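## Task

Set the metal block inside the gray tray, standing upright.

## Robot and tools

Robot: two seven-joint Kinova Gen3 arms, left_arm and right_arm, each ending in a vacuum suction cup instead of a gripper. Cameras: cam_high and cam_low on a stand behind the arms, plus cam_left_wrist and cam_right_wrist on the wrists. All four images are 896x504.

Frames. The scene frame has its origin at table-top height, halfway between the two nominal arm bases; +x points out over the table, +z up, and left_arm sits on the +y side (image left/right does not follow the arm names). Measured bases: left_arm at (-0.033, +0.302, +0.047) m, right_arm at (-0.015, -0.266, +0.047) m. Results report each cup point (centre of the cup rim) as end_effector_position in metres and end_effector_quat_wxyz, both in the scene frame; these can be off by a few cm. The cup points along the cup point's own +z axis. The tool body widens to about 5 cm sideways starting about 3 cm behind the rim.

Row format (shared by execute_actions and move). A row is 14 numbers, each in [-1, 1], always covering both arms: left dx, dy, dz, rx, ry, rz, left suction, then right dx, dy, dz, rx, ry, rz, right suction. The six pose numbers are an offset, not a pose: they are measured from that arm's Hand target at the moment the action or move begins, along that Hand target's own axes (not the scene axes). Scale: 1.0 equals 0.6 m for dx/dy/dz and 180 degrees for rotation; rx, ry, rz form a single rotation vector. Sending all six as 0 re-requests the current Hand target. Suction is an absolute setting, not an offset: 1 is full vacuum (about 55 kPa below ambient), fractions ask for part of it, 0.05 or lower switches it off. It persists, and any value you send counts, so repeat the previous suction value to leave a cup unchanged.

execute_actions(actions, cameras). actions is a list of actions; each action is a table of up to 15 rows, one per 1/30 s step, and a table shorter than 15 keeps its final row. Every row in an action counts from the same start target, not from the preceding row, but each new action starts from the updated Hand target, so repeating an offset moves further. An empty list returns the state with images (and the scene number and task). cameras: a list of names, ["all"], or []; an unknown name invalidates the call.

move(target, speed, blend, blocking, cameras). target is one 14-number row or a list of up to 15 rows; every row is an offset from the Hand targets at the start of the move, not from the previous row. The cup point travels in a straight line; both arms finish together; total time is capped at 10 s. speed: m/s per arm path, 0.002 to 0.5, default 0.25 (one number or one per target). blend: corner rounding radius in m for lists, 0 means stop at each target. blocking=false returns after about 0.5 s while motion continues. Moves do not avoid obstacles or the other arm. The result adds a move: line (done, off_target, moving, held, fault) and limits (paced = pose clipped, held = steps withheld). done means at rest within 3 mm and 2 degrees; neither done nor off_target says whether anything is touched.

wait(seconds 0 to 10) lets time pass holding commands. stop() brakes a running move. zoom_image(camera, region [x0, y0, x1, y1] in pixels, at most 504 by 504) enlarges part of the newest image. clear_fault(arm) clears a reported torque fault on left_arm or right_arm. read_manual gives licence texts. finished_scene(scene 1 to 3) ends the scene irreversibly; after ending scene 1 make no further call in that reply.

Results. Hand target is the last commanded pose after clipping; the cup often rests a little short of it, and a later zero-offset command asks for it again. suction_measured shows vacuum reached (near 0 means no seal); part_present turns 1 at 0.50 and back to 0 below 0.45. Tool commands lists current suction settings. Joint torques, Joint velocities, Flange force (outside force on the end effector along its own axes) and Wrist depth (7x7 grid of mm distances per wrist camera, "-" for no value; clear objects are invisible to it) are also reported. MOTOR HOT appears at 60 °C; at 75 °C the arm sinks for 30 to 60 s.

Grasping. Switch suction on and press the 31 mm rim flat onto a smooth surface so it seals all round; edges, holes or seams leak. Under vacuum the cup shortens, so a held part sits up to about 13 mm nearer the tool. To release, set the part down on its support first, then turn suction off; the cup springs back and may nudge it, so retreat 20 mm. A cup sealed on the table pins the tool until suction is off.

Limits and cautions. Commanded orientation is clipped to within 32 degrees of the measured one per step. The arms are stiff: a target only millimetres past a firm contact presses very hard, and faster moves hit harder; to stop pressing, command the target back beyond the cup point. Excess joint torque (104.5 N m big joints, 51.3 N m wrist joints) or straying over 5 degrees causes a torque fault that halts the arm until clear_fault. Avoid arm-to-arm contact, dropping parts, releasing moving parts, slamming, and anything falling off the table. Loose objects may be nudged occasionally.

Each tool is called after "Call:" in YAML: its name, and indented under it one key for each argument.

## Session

Call:
execute_actions:
  actions: []

Scene clock: 0.00 s.
left_arm: end_effector_position=(+0.1402, +0.6658, +0.1342) suction_measured=0.01 part_present=0 end_effector_quat_wxyz=(-0.094, -0.544, +0.806, +0.212) | right_arm: end_effector_position=(+0.5368, -0.6256, +0.2724) suction_measured=0.01 part_present=0 end_effector_quat_wxyz=(+0.352, +0.865, +0.299, -0.195)
Joint positions: left_arm=[-0.783 0.677 -0.13 1.985 -0.661 0.654 -2.278] | right_arm=[0.191 0.887 0.087 1.146 0.833 1.198 0.547]
Joint velocities: within noise
Joint torques (N m): no reading
Flange force (N): no reading
Wrist depth (mm): cam_left_wrist=[- 215 212 210 208 205 - / - 223 220 217 213 1051 1028 / 1159 232 228 - 1116 1080 1071 / 1201 1208 1193 1161 1149 1133 1120 / 1253 1239 1221 1208 1186 1171 1159 / 1318 1295 1275 1258 1242 1230 1210 / 1396 1356 1331 1323 1305 1285 1263] | cam_right_wrist=[1956 1778 439 396 360 328 299 / 2160 1847 450 415 377 342 312 / 2343 1956 1768 433 393 358 324 / 2402 2072 1827 1674 411 372 336 / 2343 2263 1973 1727 425 391 354 / 2210 2368 2015 1842 1645 409 369 / 2085 2174 1889 1950 1722 419 384]
Hand target: left_arm +0.1402, +0.6658, +0.1342; -0.094, -0.544, +0.806, +0.212 | right_arm +0.5368, -0.6256, +0.2724; +0.352, +0.865, +0.299, -0.195
Tool commands: left_gripper/suction=+0.0 right_gripper/suction=+0.0

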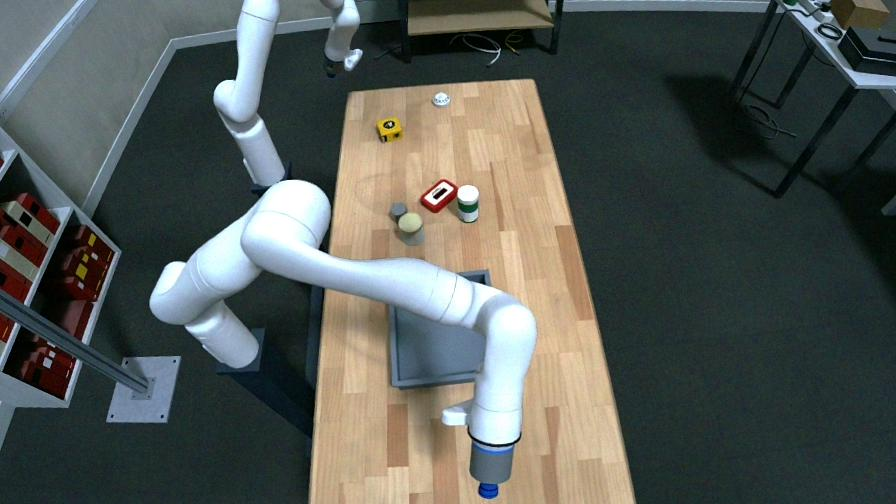

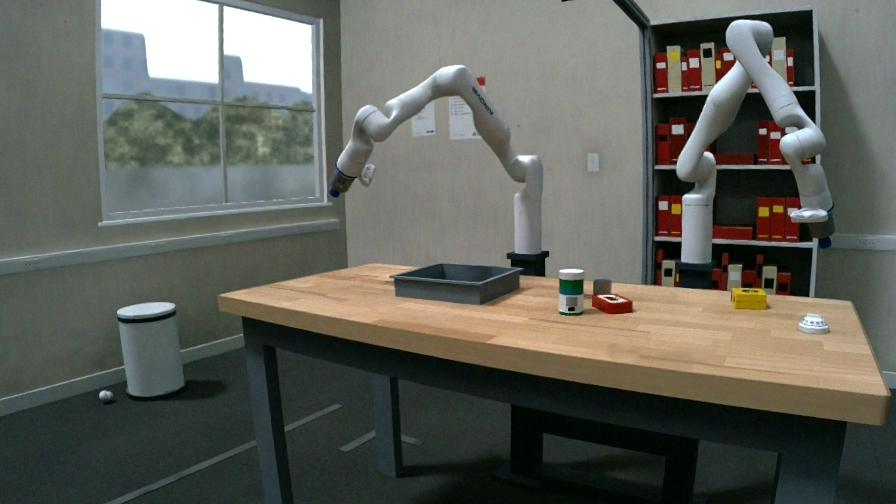

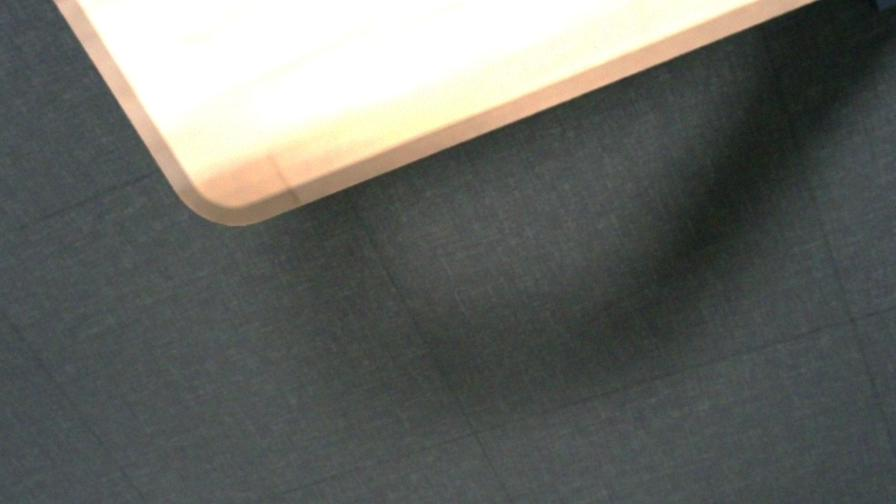

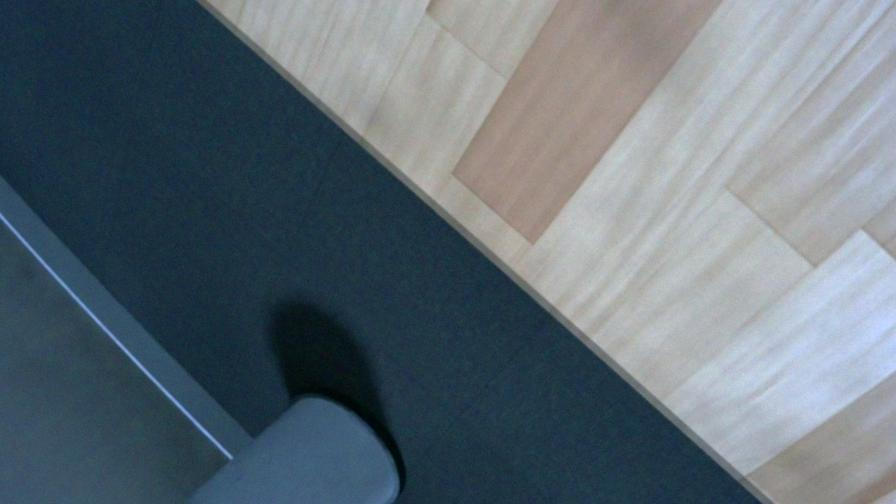

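Call:
move:
  target: [0,0,0,0,0,0,0,0.291,-0.715,-0.924,0.075,0.262,-0.271,0]
  cameras: ["cam_high","cam_right_wrist"]

Scene clock: 25.00 s.
left_arm: end_effector_position=(+0.1402, +0.6658, +0.1342) suction_measured=0.01 part_present=0 end_effector_quat_wxyz=(-0.094, -0.544, +0.806, +0.212) | right_arm: end_effector_position=(+0.4564, +0.0892, +0.3398) suction_measured=0.01 part_present=0 end_effector_quat_wxyz=(+0.000, +0.707, +0.707, +0.000)
Joint positions: left_arm=[-0.783 0.677 -0.13 1.985 -0.661 0.654 -2.278] | right_arm=[-0.474 0.752 -0.49 0.943 0.329 1.512 0.698]
Joint torques (N m): left_arm=[-0.53 -14.69 -0.07 -3.16 -0.69 0.54 0.19] | right_arm=[-0.9 -21.19 -2.08 -6.7 0.1 -0.01 0.12]
Flange force (N): left_arm=[0.3 -1.2 0.9] | right_arm=[2.1 5.1 1.1]
Wrist depth (mm): cam_left_wrist=[- 215 213 210 208 205 - / - 223 221 217 213 1059 1028 / 1165 232 229 - 1107 1082 1066 / 1217 1201 1186 1159 1149 1128 1118 / 1268 1244 1228 1210 1186 1182 1155 / 1305 1292 1270 1251 1242 1232 1212 / 1378 1367 1345 1321 1305 1287 1268] | cam_right_wrist=[452 453 454 455 456 458 459 / 450 452 453 454 456 457 458 / 451 450 451 453 454 455 458 / 448 449 381 432 454 454 455 / 447 448 380 451 451 451 454 / 447 447 449 451 427 427 454 / 444 446 447 450 426 427 451]
Hand target: left_arm +0.1402, +0.6658, +0.1342; -0.094, -0.544, +0.806, +0.212 | right_arm +0.4564, +0.0892, +0.3398; +0.000, +0.707, +0.707, +0.000
Off the commanded pose: left_arm 0.000 m, 0 deg | right_arm 0.000 m, 0 deg.
move: done
Images, in order (width x height): cam_high 896x504, cam_right_wrist 896x504.

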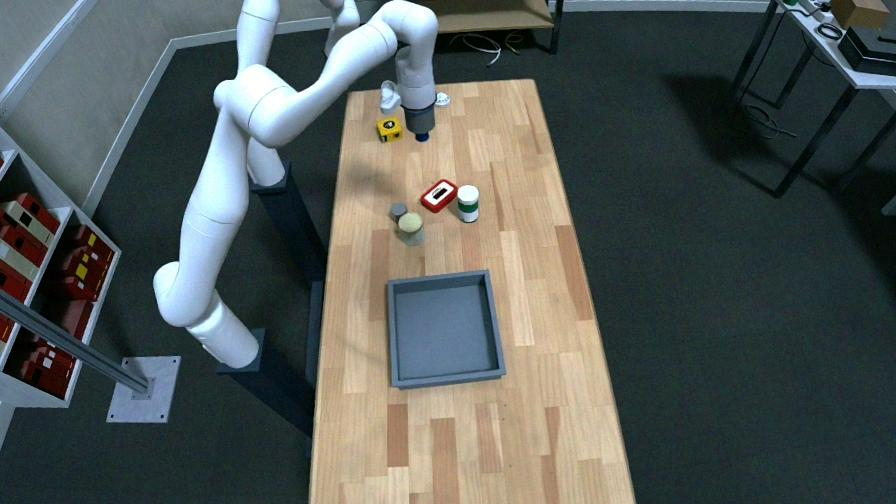

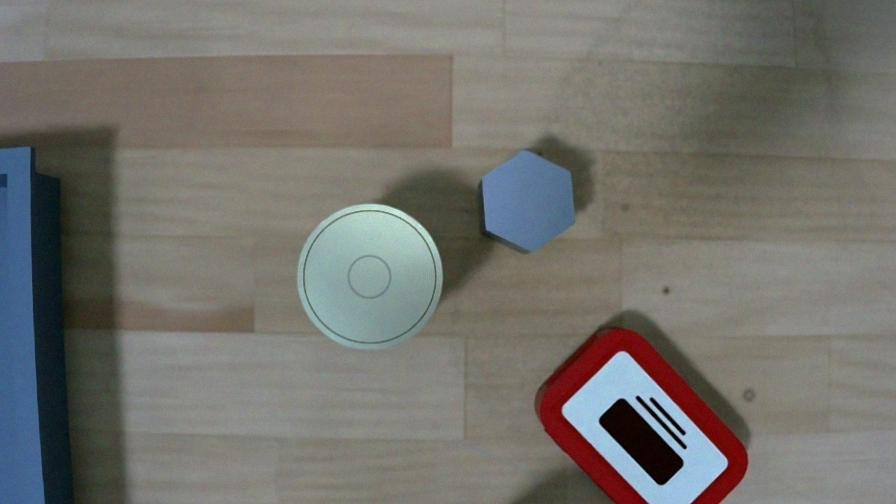

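Call:
move:
  target: [0,0,0,0,0,0,0,0.0822,-0.1473,0.283,0,0,0,0]
  cameras: ["cam_right_wrist"]

Scene clock: 49.73 s.
left_arm: end_effector_position=(+0.1402, +0.6658, +0.1342) suction_measured=0.01 part_present=0 end_effector_quat_wxyz=(-0.094, -0.544, +0.806, +0.212) | right_arm: end_effector_position=(+0.3681, +0.1384, +0.1699) suction_measured=0.01 part_present=0 end_effector_quat_wxyz=(+0.000, +0.707, +0.707, +0.000)
Joint positions: left_arm=[-0.783 0.677 -0.13 1.985 -0.661 0.654 -2.278] | right_arm=[-0.595 0.833 -0.47 1.381 0.404 1.023 0.421]
Joint torques (N m): left_arm=[-0.5 -14.74 -0.09 -3.21 -0.69 0.54 0.2] | right_arm=[-0.81 -20.77 -2.55 -5.67 0.02 0 0.13]
Flange force (N): left_arm=[0.4 -1.1 1.0] | right_arm=[1.6 3.2 3.2]
Wrist depth (mm): cam_left_wrist=[- 215 212 210 208 205 - / - 223 220 217 213 1054 1039 / 1155 232 228 - 1101 1083 1068 / 1208 1199 1193 1155 1145 1131 1114 / 1256 1244 1226 1212 1188 1174 1161 / 1308 1300 1278 1263 1230 1228 1217 / 1387 1353 1342 1329 1298 1287 1280] | cam_right_wrist=[282 283 283 285 285 285 286 / 281 282 283 284 284 285 286 / 280 281 282 283 283 284 285 / 280 281 282 283 283 284 285 / 280 280 281 281 282 283 283 / 279 279 280 259 282 283 283 / 278 279 279 239 281 282 282]
Hand target: left_arm +0.1402, +0.6658, +0.1342; -0.094, -0.544, +0.806, +0.212 | right_arm +0.3681, +0.1384, +0.1699; +0.000, +0.707, +0.707, +0.000
Off the commanded pose: left_arm 0.000 m, 0 deg | right_arm 0.000 m, 0 deg.
move: done
Images, in order (width x height): cam_right_wrist 896x504.

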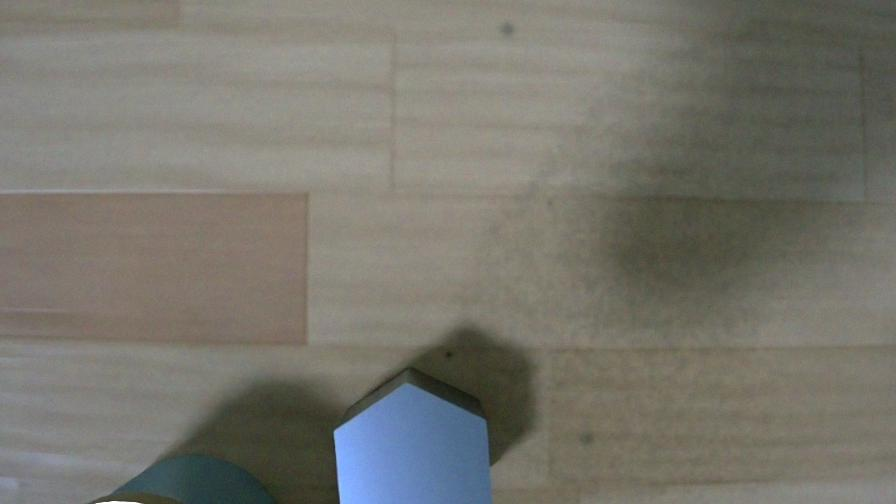

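Call:
move:
  target:
    - [0,0,0,0,0,0,0,-0.0023,-0.0018,0.1917,0,0,0,1]
    - [0,0,0,0,0,0,0,-0.0023,-0.0018,0.2183,0,0,0,1]
  speed: [0.2,0.03]
  blend: [0.003,0]

Call:
wait:
  seconds: 0.7
  cameras: ["cam_high","cam_low"]

Scene clock: 60.23 s.
left_arm: end_effector_position=(+0.1402, +0.6658, +0.1342) suction_measured=0.01 part_present=0 end_effector_quat_wxyz=(-0.094, -0.544, +0.806, +0.212) | right_arm: end_effector_position=(+0.3671, +0.1370, +0.0390) suction_measured=0.50 part_present=1 end_effector_quat_wxyz=(+0.000, +0.707, +0.707, +0.000)
Joint positions: left_arm=[-0.783 0.677 -0.13 1.985 -0.661 0.654 -2.278] | right_arm=[-0.63 1.036 -0.396 1.44 0.499 0.767 0.349]
Joint torques (N m): left_arm=[-0.57 -14.69 -0.08 -3.21 -0.74 0.49 0.24] | right_arm=[-0.77 -22.61 -2.73 -4.51 -0.02 -0.17 0.14]
Flange force (N): left_arm=[0.3 -1.2 0.7] | right_arm=[2.0 3.5 5.4]
Wrist depth (mm): cam_left_wrist=[- 215 212 210 208 205 - / - 223 220 217 213 1049 1034 / 1167 232 228 - 1112 1082 1073 / 1217 1203 1188 1159 1141 1126 1116 / 1261 1246 1223 1206 1193 1174 1165 / 1310 1290 1280 1258 1242 1226 1219 / 1376 1361 1342 1334 1292 1287 1268] | cam_right_wrist=[- - - - - - - / - - - - - - - / - - - - - - - / - - - - - - - / - - - - - - - / - - - - - - - / - - - - - - -]
Hand target: left_arm +0.1402, +0.6658, +0.1342; -0.094, -0.544, +0.806, +0.212 | right_arm +0.3671, +0.1370, +0.0389; +0.000, +0.707, +0.707, +0.000
Off the commanded pose: left_arm 0.000 m, 0 deg | right_arm 0.000 m, 0 deg.
move: done

Scene clock: 60.93 s.
left_arm: end_effector_position=(+0.1402, +0.6658, +0.1342) suction_measured=0.01 part_present=0 end_effector_quat_wxyz=(-0.094, -0.544, +0.806, +0.212) | right_arm: end_effector_position=(+0.3671, +0.1370, +0.0389) suction_measured=0.98 part_present=1 end_effector_quat_wxyz=(+0.000, +0.707, +0.707, +0.000)
Joint positions: left_arm=[-0.783 0.677 -0.13 1.985 -0.661 0.654 -2.278] | right_arm=[-0.63 1.036 -0.396 1.44 0.499 0.767 0.349]
Joint torques (N m): left_arm=[-0.57 -14.73 0.04 -3.26 -0.7 0.5 0.2] | right_arm=[-0.87 -22.66 -2.71 -4.51 0.05 -0.06 0.17]
Flange force (N): left_arm=[0.7 -1.2 1.0] | right_arm=[1.7 3.4 5.6]
Wrist depth (mm): cam_left_wrist=[- 215 212 210 208 205 - / - 223 220 217 213 1054 1030 / 1155 232 228 - 1107 1082 1068 / 1210 1197 1193 1155 1139 1130 1116 / 1256 1239 1228 1212 1190 1184 1159 / 1305 1300 1275 1268 1239 1230 1214 / 1387 1361 1334 1321 1303 1290 1270] | cam_right_wrist=[- - - - - - - / - - - - - - - / - - - - - - - / - - - - - - - / - - - - - - - / - - - - - - - / - - - - - - -]
Hand target: left_arm +0.1402, +0.6658, +0.1342; -0.094, -0.544, +0.806, +0.212 | right_arm +0.3671, +0.1370, +0.0389; +0.000, +0.707, +0.707, +0.000
Tool commands: left_gripper/suction=+0.0 right_gripper/suction=+1.0
Off the commanded pose: left_arm 0.000 m, 0 deg | right_arm 0.000 m, 0 deg.
wait: 0.70 s; at rest by 0.17 s
Images, in order (width x height): cam_high 896x504, cam_low 896x504.

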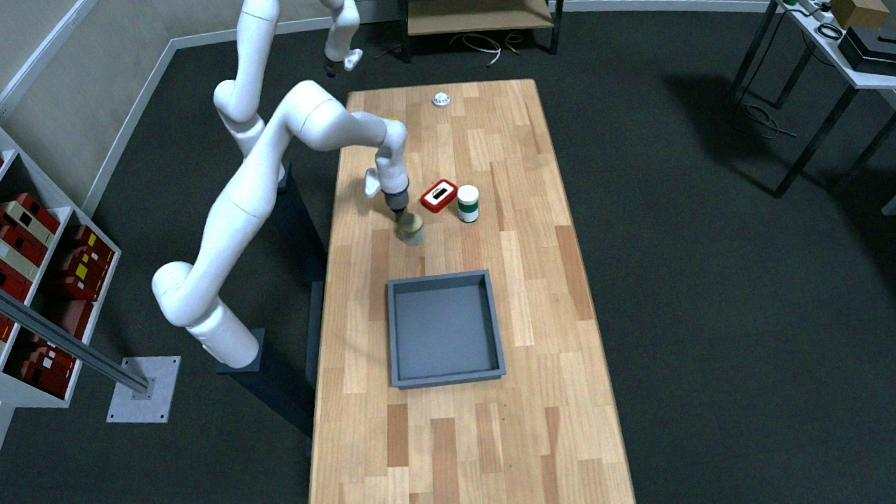

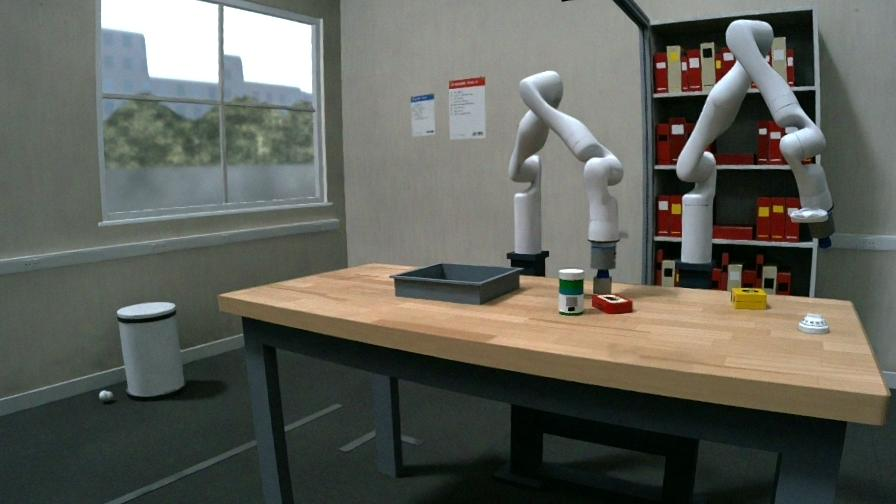

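Call:
move:
  target:
    - [0,0,0,0,0,0,0,0,0,-0.2017,0,0,0,1]
    - [0,0,0,0,0,0,0,-0.595,0.1883,-0.2017,0,0,0,1]
    - [0,0,0,0,0,0,0,-0.595,0.1883,-0.0102,0,0,0,1]
  speed: [0.12,0.25,0.12]
  blend: [0.03,0.03,0]
  cameras: ["cam_high"]

Call:
move:
  target: [0,0,0,0,0,0,0,0,0,0.0135,0,0,0,1]
  speed: 0.02

Scene clock: 73.17 s.
left_arm: end_effector_position=(+0.1402, +0.6658, +0.1342) suction_measured=0.01 part_present=0 end_effector_quat_wxyz=(-0.094, -0.544, +0.806, +0.212) | right_arm: end_effector_position=(+0.4801, -0.2200, +0.0453) suction_measured=0.96 part_present=1 end_effector_quat_wxyz=(+0.000, +0.707, +0.707, +0.000)
Joint positions: left_arm=[-0.783 0.677 -0.13 1.985 -0.661 0.654 -2.278] | right_arm=[0.099 0.941 -0.375 1.672 0.527 0.631 0.995]
Joint torques (N m): left_arm=[-0.51 -14.67 -0.06 -3.23 -0.7 0.52 0.25] | right_arm=[-0.69 -20.49 -2.4 -3.76 -0.03 0.01 0.12]
Flange force (N): left_arm=[0.4 -0.9 0.8] | right_arm=[-1.1 2.8 5.4]
Wrist depth (mm): cam_left_wrist=[- 215 212 210 208 205 - / - 223 220 217 213 1052 1033 / 1163 232 228 - 1107 1085 1071 / 1212 1206 1186 1167 1145 1128 1118 / 1258 1244 1226 1206 1188 1174 1165 / 1316 1303 1278 1261 1237 1217 1199 / 1381 1361 1345 1323 1303 1285 1265] | cam_right_wrist=[- - - - - - - / - - - - - - - / - - - - - - - / - - - - - - - / - - - - - - - / - - - - - - - / - - - - - - -]
Hand target: left_arm +0.1402, +0.6658, +0.1342; -0.094, -0.544, +0.806, +0.212 | right_arm +0.4801, -0.2200, +0.0453; +0.000, +0.707, +0.707, +0.000
Off the commanded pose: left_arm 0.000 m, 0 deg | right_arm 0.000 m, 0 deg.
move: done
Images, in order (width x height): cam_high 896x504.

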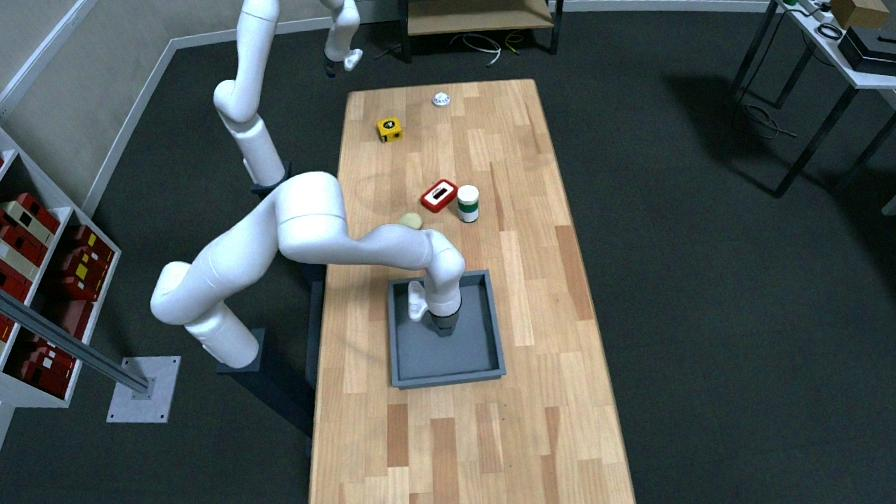

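Scene clock: 73.90 s.
left_arm: end_effector_position=(+0.1402, +0.6658, +0.1342) suction_measured=0.01 part_present=0 end_effector_quat_wxyz=(-0.094, -0.544, +0.806, +0.212) | right_arm: end_effector_position=(+0.4802, -0.2200, +0.0373) suction_measured=0.98 part_present=1 end_effector_quat_wxyz=(+0.000, +0.707, +0.707, +0.000)
Joint positions: left_arm=[-0.783 0.677 -0.13 1.985 -0.661 0.654 -2.278] | right_arm=[0.094 0.956 -0.367 1.671 0.534 0.615 0.989]
Joint torques (N m): left_arm=[-0.53 -14.72 -0.11 -3.19 -0.71 0.52 0.21] | right_arm=[-0.78 -20.85 -2.2 -3.72 0.07 0.08 0.07]
Flange force (N): left_arm=[0.3 -1.2 0.8] | right_arm=[-1.3 2.9 5.8]
Wrist depth (mm): cam_left_wrist=[- 215 212 210 208 205 - / - 223 220 217 213 1057 1033 / 1167 232 228 - 1103 1091 1075 / 1212 1206 1186 1159 1145 1135 1120 / 1251 1242 1219 1203 1199 1180 1159 / 1305 1303 1273 1249 1242 1219 1203 / 1373 1350 1342 1318 1300 1287 1263] | cam_right_wrist=[- - - - - - - / - - - - - - - / - - - - - - - / - - - - - - - / - - - - - - - / - - - - - - - / - - - - - - -]
Hand target: left_arm +0.1402, +0.6658, +0.1342; -0.094, -0.544, +0.806, +0.212 | right_arm +0.4802, -0.2200, +0.0372; +0.000, +0.707, +0.707, +0.000
Off the commanded pose: left_arm 0.000 m, 0 deg | right_arm 0.000 m, 0 deg.
move: done

Call:
move:
  target: [0,0,0,0,0,0,0,0,0,0.0035,0,0,0,1]
  speed: 0.02

Scene clock: 77.27 s.
left_arm: end_effector_position=(+0.1402, +0.6658, +0.1342) suction_measured=0.01 part_present=0 end_effector_quat_wxyz=(-0.094, -0.544, +0.806, +0.212) | right_arm: end_effector_position=(+0.4801, -0.2200, +0.0351) suction_measured=0.99 part_present=1 end_effector_quat_wxyz=(+0.000, +0.707, +0.707, +0.000)
Joint positions: left_arm=[-0.783 0.677 -0.13 1.985 -0.661 0.654 -2.278] | right_arm=[0.092 0.96 -0.365 1.671 0.536 0.611 0.988]
Joint torques (N m): left_arm=[-0.55 -14.73 -0.08 -3.29 -0.67 0.48 0.21] | right_arm=[-0.71 -20.71 -2.3 -3.62 0.07 -0.14 0.1]
Flange force (N): left_arm=[0.6 -1.1 0.9] | right_arm=[-1.1 3.4 5.2]
Wrist depth (mm): cam_left_wrist=[- 215 212 210 208 205 - / - 223 221 217 213 1051 1036 / 1165 232 228 - 1103 1082 1061 / 1208 1199 1193 1161 1149 1133 1114 / 1253 1246 1230 1206 1193 1178 1167 / 1318 1308 1270 1265 1237 1221 1210 / 1390 1364 1345 1321 1300 1282 1265] | cam_right_wrist=[- - - - - - - / - - - - - - - / - - - - - - - / - - - - - - - / - - - - - - - / - - - - - - - / - - - - - - -]
Hand target: left_arm +0.1402, +0.6658, +0.1342; -0.094, -0.544, +0.806, +0.212 | right_arm +0.4801, -0.2200, +0.0351; +0.000, +0.707, +0.707, +0.000
Off the commanded pose: left_arm 0.000 m, 0 deg | right_arm 0.000 m, 0 deg.
move: done

Call:
move:
  target: [0,0,0,0,0,0,0,0,0,0.0033,0,0,0,1]
  speed: 0.02

Scene clock: 79.70 s.
left_arm: end_effector_position=(+0.1402, +0.6658, +0.1342) suction_measured=0.01 part_present=0 end_effector_quat_wxyz=(-0.094, -0.544, +0.806, +0.212) | right_arm: end_effector_position=(+0.4801, -0.2200, +0.0331) suction_measured=1.00 part_present=1 end_effector_quat_wxyz=(+0.000, +0.707, +0.707, +0.000)
Joint positions: left_arm=[-0.783 0.677 -0.13 1.985 -0.661 0.654 -2.278] | right_arm=[0.091 0.964 -0.363 1.671 0.538 0.607 0.986]
Joint torques (N m): left_arm=[-0.55 -14.74 -0.06 -3.24 -0.69 0.47 0.2] | right_arm=[-0.81 -20.93 -2.34 -3.55 0.03 -0.05 0.14]
Flange force (N): left_arm=[0.5 -1.2 0.8] | right_arm=[-1.2 3.6 5.8]
Wrist depth (mm): cam_left_wrist=[- 215 212 210 208 205 - / - 223 220 217 213 1049 1036 / 1161 232 228 - 1109 1085 1075 / 1214 1201 1190 1157 1145 1128 1118 / 1256 1237 1228 1206 1193 1180 1157 / 1321 1295 1278 1251 1242 1223 1210 / 1378 1361 1348 1329 1300 1282 1261] | cam_right_wrist=[- - - - - - - / - - - - - - - / - - - - - - - / - - - - - - - / - - - - - - - / - - - - - - - / - - - - - - -]
Hand target: left_arm +0.1402, +0.6658, +0.1342; -0.094, -0.544, +0.806, +0.212 | right_arm +0.4801, -0.2200, +0.0331; +0.000, +0.707, +0.707, +0.000
Off the commanded pose: left_arm 0.000 m, 0 deg | right_arm 0.000 m, 0 deg.
move: done

Call:
move:
  target: [0,0,0,0,0,0,0,0,0,0.0033,0,0,0,1]
  speed: 0.02
  cameras: ["cam_low"]

Scene clock: 82.23 s.
left_arm: end_effector_position=(+0.1402, +0.6658, +0.1342) suction_measured=0.01 part_present=0 end_effector_quat_wxyz=(-0.094, -0.544, +0.806, +0.212) | right_arm: end_effector_position=(+0.4802, -0.2200, +0.0312) suction_measured=1.00 part_present=1 end_effector_quat_wxyz=(+0.000, +0.707, +0.707, +0.000)
Joint positions: left_arm=[-0.783 0.677 -0.13 1.985 -0.661 0.654 -2.278] | right_arm=[0.09 0.968 -0.361 1.67 0.539 0.604 0.985]
Joint torques (N m): left_arm=[-0.62 -14.76 -0.06 -3.26 -0.7 0.51 0.18] | right_arm=[-1.17 -3.02 0.27 -2.17 0.6 -2.23 0.12]
Flange force (N): left_arm=[0.7 -1.3 1.0] | right_arm=[-2.9 -6.7 -35.9]
Wrist depth (mm): cam_left_wrist=[- 215 212 210 208 205 - / - 223 220 217 213 1049 1033 / 1169 232 228 - 1111 1083 1068 / 1210 1195 1193 1159 1143 1128 1118 / 1256 1235 1226 1203 1195 1174 1157 / 1321 1292 1275 1258 1232 1219 1206 / 1376 1364 1342 1323 1300 1290 1261] | cam_right_wrist=[- - - - - - - / - - - - - - - / - - - - - - - / - - - - - - - / - - - - - - - / - - - - - - - / - - - - - - -]
Hand target: left_arm +0.1402, +0.6658, +0.1342; -0.094, -0.544, +0.806, +0.212 | right_arm +0.4801, -0.2200, +0.0311; +0.000, +0.707, +0.707, +0.000
Off the commanded pose: left_arm 0.000 m, 0 deg | right_arm 0.000 m, 0 deg.
move: done
Images, in order (width x height): cam_low 896x504.

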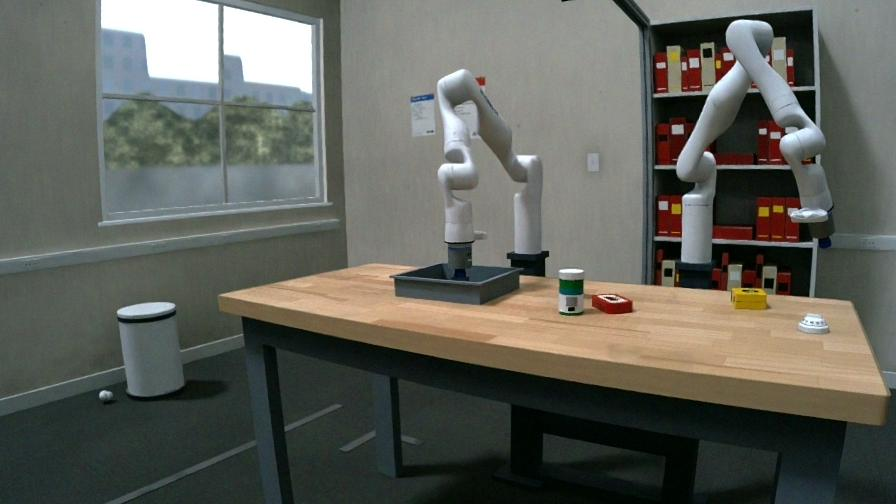

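Contact.

Call:
move:
  target:
    - [0,0,0,0,0,0,0,0,0,-0.0013,0,0,0,0]
    - [0,0,0,0,0,0,0,0,0,-0.0013,0,0,0,0]
  speed: 0.03

Call:
wait:
  seconds: 0.5

Call:
move:
  target:
    - [0,0,0,0,0,0,0,0,0,-0.05,0,0,0,0]
    - [0,0,0,0,0,0,0,0,0.05,-0.3,0,0,0,0]
  speed: [0.05,0.2]
  blend: [0.003,0]
  cameras: ["cam_high","cam_right_wrist"]

Scene clock: 89.60 s.
left_arm: end_effector_position=(+0.1402, +0.6658, +0.1342) suction_measured=0.01 part_present=0 end_effector_quat_wxyz=(-0.094, -0.544, +0.806, +0.212) | right_arm: end_effector_position=(+0.4801, -0.2200, +0.0319) suction_measured=0.01 part_present=0 end_effector_quat_wxyz=(+0.000, +0.707, +0.707, +0.000)
Joint positions: left_arm=[-0.783 0.677 -0.13 1.985 -0.661 0.654 -2.278] | right_arm=[0.091 0.967 -0.362 1.67 0.539 0.605 0.986]
Joint torques (N m): left_arm=[-0.55 -14.72 -0.02 -3.27 -0.68 0.5 0.19] | right_arm=[-1.17 -7.56 -0.47 -2.47 0.4 -1.68 0.16]
Flange force (N): left_arm=[0.7 -1.1 1.0] | right_arm=[-2.6 -4.0 -25.2]
Wrist depth (mm): cam_left_wrist=[- 215 213 210 208 205 - / - 223 221 217 213 1054 1038 / 1157 232 228 - 1098 1083 1066 / 1203 1203 1188 1159 1147 1133 1116 / 1265 1239 1219 1206 1190 1178 1159 / 1313 1292 1275 1251 1232 1228 1208 / 1381 1356 1342 1323 1308 1292 1268] | cam_right_wrist=[- - - - - - - / - - - - - - - / - - - - - - - / - - - - - - - / - - - - - - - / - - - - - - - / - - - - - - -]
Hand target: left_arm +0.1402, +0.6658, +0.1342; -0.094, -0.544, +0.806, +0.212 | right_arm +0.4802, -0.2200, +0.0319; +0.000, +0.707, +0.707, +0.000
Off the commanded pose: left_arm 0.000 m, 0 deg | right_arm 0.000 m, 0 deg.
move: done

Scene clock: 90.10 s.
left_arm: end_effector_position=(+0.1402, +0.6658, +0.1342) suction_measured=0.01 part_present=0 end_effector_quat_wxyz=(-0.094, -0.544, +0.806, +0.212) | right_arm: end_effector_position=(+0.4801, -0.2200, +0.0319) suction_measured=0.01 part_present=0 end_effector_quat_wxyz=(+0.000, +0.707, +0.707, +0.000)
Joint positions: left_arm=[-0.783 0.677 -0.13 1.985 -0.661 0.654 -2.278] | right_arm=[0.091 0.967 -0.362 1.67 0.539 0.605 0.986]
Joint torques (N m): left_arm=[-0.58 -14.68 -0.11 -3.25 -0.68 0.52 0.2] | right_arm=[-1.26 -7.68 -0.56 -2.47 0.44 -1.7 0.15]
Flange force (N): left_arm=[0.6 -1.2 0.8] | right_arm=[-2.8 -3.8 -25.0]
Wrist depth (mm): cam_left_wrist=[- 215 212 210 208 205 - / - 223 221 217 213 1057 1036 / 1161 232 228 - 1105 1080 1076 / 1208 1195 1186 1161 1147 1128 1112 / 1261 1242 1226 1201 1195 1169 1163 / 1318 1287 1282 1258 1230 1226 1217 / 1373 1364 1339 1331 1298 1275 1270] | cam_right_wrist=[- - - - - - - / - - - - - - - / - - - - - - - / - - - - - - - / - - - - - - - / - - - - - - - / - - - - - - -]
Hand target: left_arm +0.1402, +0.6658, +0.1342; -0.094, -0.544, +0.806, +0.212 | right_arm +0.4801, -0.2200, +0.0319; +0.000, +0.707, +0.707, +0.000
Tool commands: left_gripper/suction=+0.0 right_gripper/suction=+0.0
Off the commanded pose: left_arm 0.000 m, 0 deg | right_arm 0.000 m, 0 deg.
wait: 0.50 s; at rest by 0.17 s

Scene clock: 92.00 s.
left_arm: end_effector_position=(+0.1402, +0.6658, +0.1342) suction_measured=0.01 part_present=0 end_effector_quat_wxyz=(-0.094, -0.544, +0.806, +0.212) | right_arm: end_effector_position=(+0.5100, -0.2199, +0.2119) suction_measured=0.01 part_present=0 end_effector_quat_wxyz=(+0.000, +0.707, +0.707, +0.000)
Joint positions: left_arm=[-0.783 0.677 -0.13 1.985 -0.661 0.654 -2.278] | right_arm=[0.16 0.721 -0.496 1.46 0.37 1.054 1.149]
Joint torques (N m): left_arm=[-0.59 -14.66 -0.06 -3.17 -0.65 0.48 0.21] | right_arm=[-0.8 -19.19 -2.4 -5.46 0.03 0.15 0.12]
Flange force (N): left_arm=[0.4 -1.2 0.7] | right_arm=[-1.0 4.5 2.7]
Wrist depth (mm): cam_left_wrist=[- 215 212 210 208 205 - / - 223 220 218 213 1054 1036 / 1161 232 228 - 1112 1078 1071 / 1208 1193 1184 1161 1145 1128 1116 / 1261 1242 1221 1210 1182 1171 1161 / 1316 1303 1278 1249 1244 1219 1210 / 1384 1364 1345 1318 1295 1282 1261] | cam_right_wrist=[299 321 321 323 324 313 328 / 320 320 321 322 323 323 329 / 318 319 320 322 323 323 328 / 316 319 320 321 321 322 326 / 313 318 318 278 321 322 326 / 309 318 318 278 320 321 325 / 307 317 318 318 319 320 324]
Hand target: left_arm +0.1402, +0.6658, +0.1342; -0.094, -0.544, +0.806, +0.212 | right_arm +0.5100, -0.2199, +0.2119; +0.000, +0.707, +0.707, +0.000
Off the commanded pose: left_arm 0.000 m, 0 deg | right_arm 0.000 m, 0 deg.
move: done
Images, in order (width x height): cam_high 896x504, cam_right_wrist 896x504.

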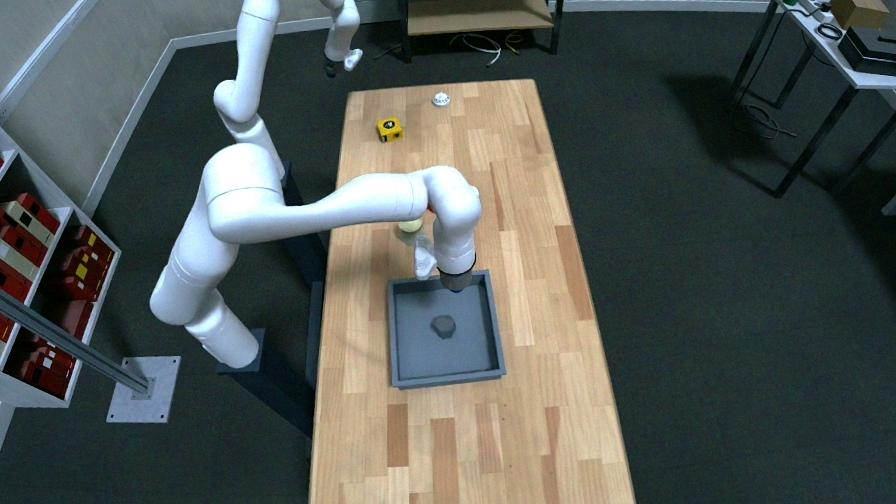

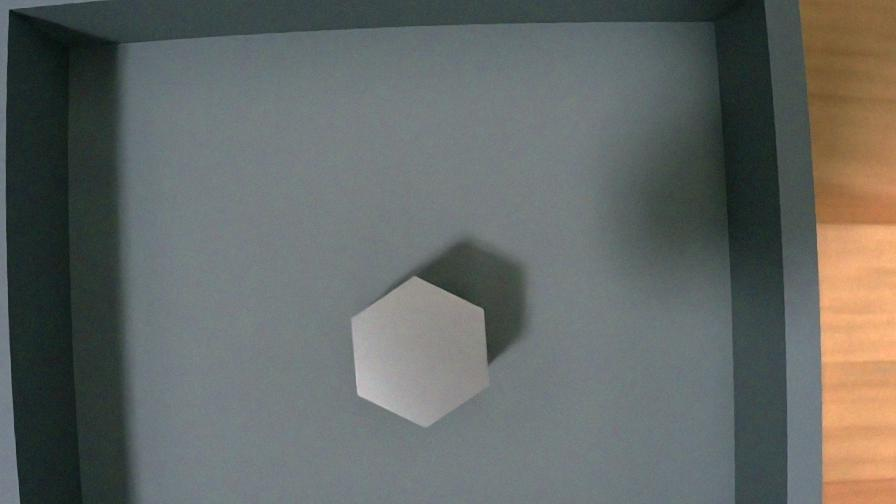

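Call:
finished_scene:
  scene: 3

The scene is finished: the task was done.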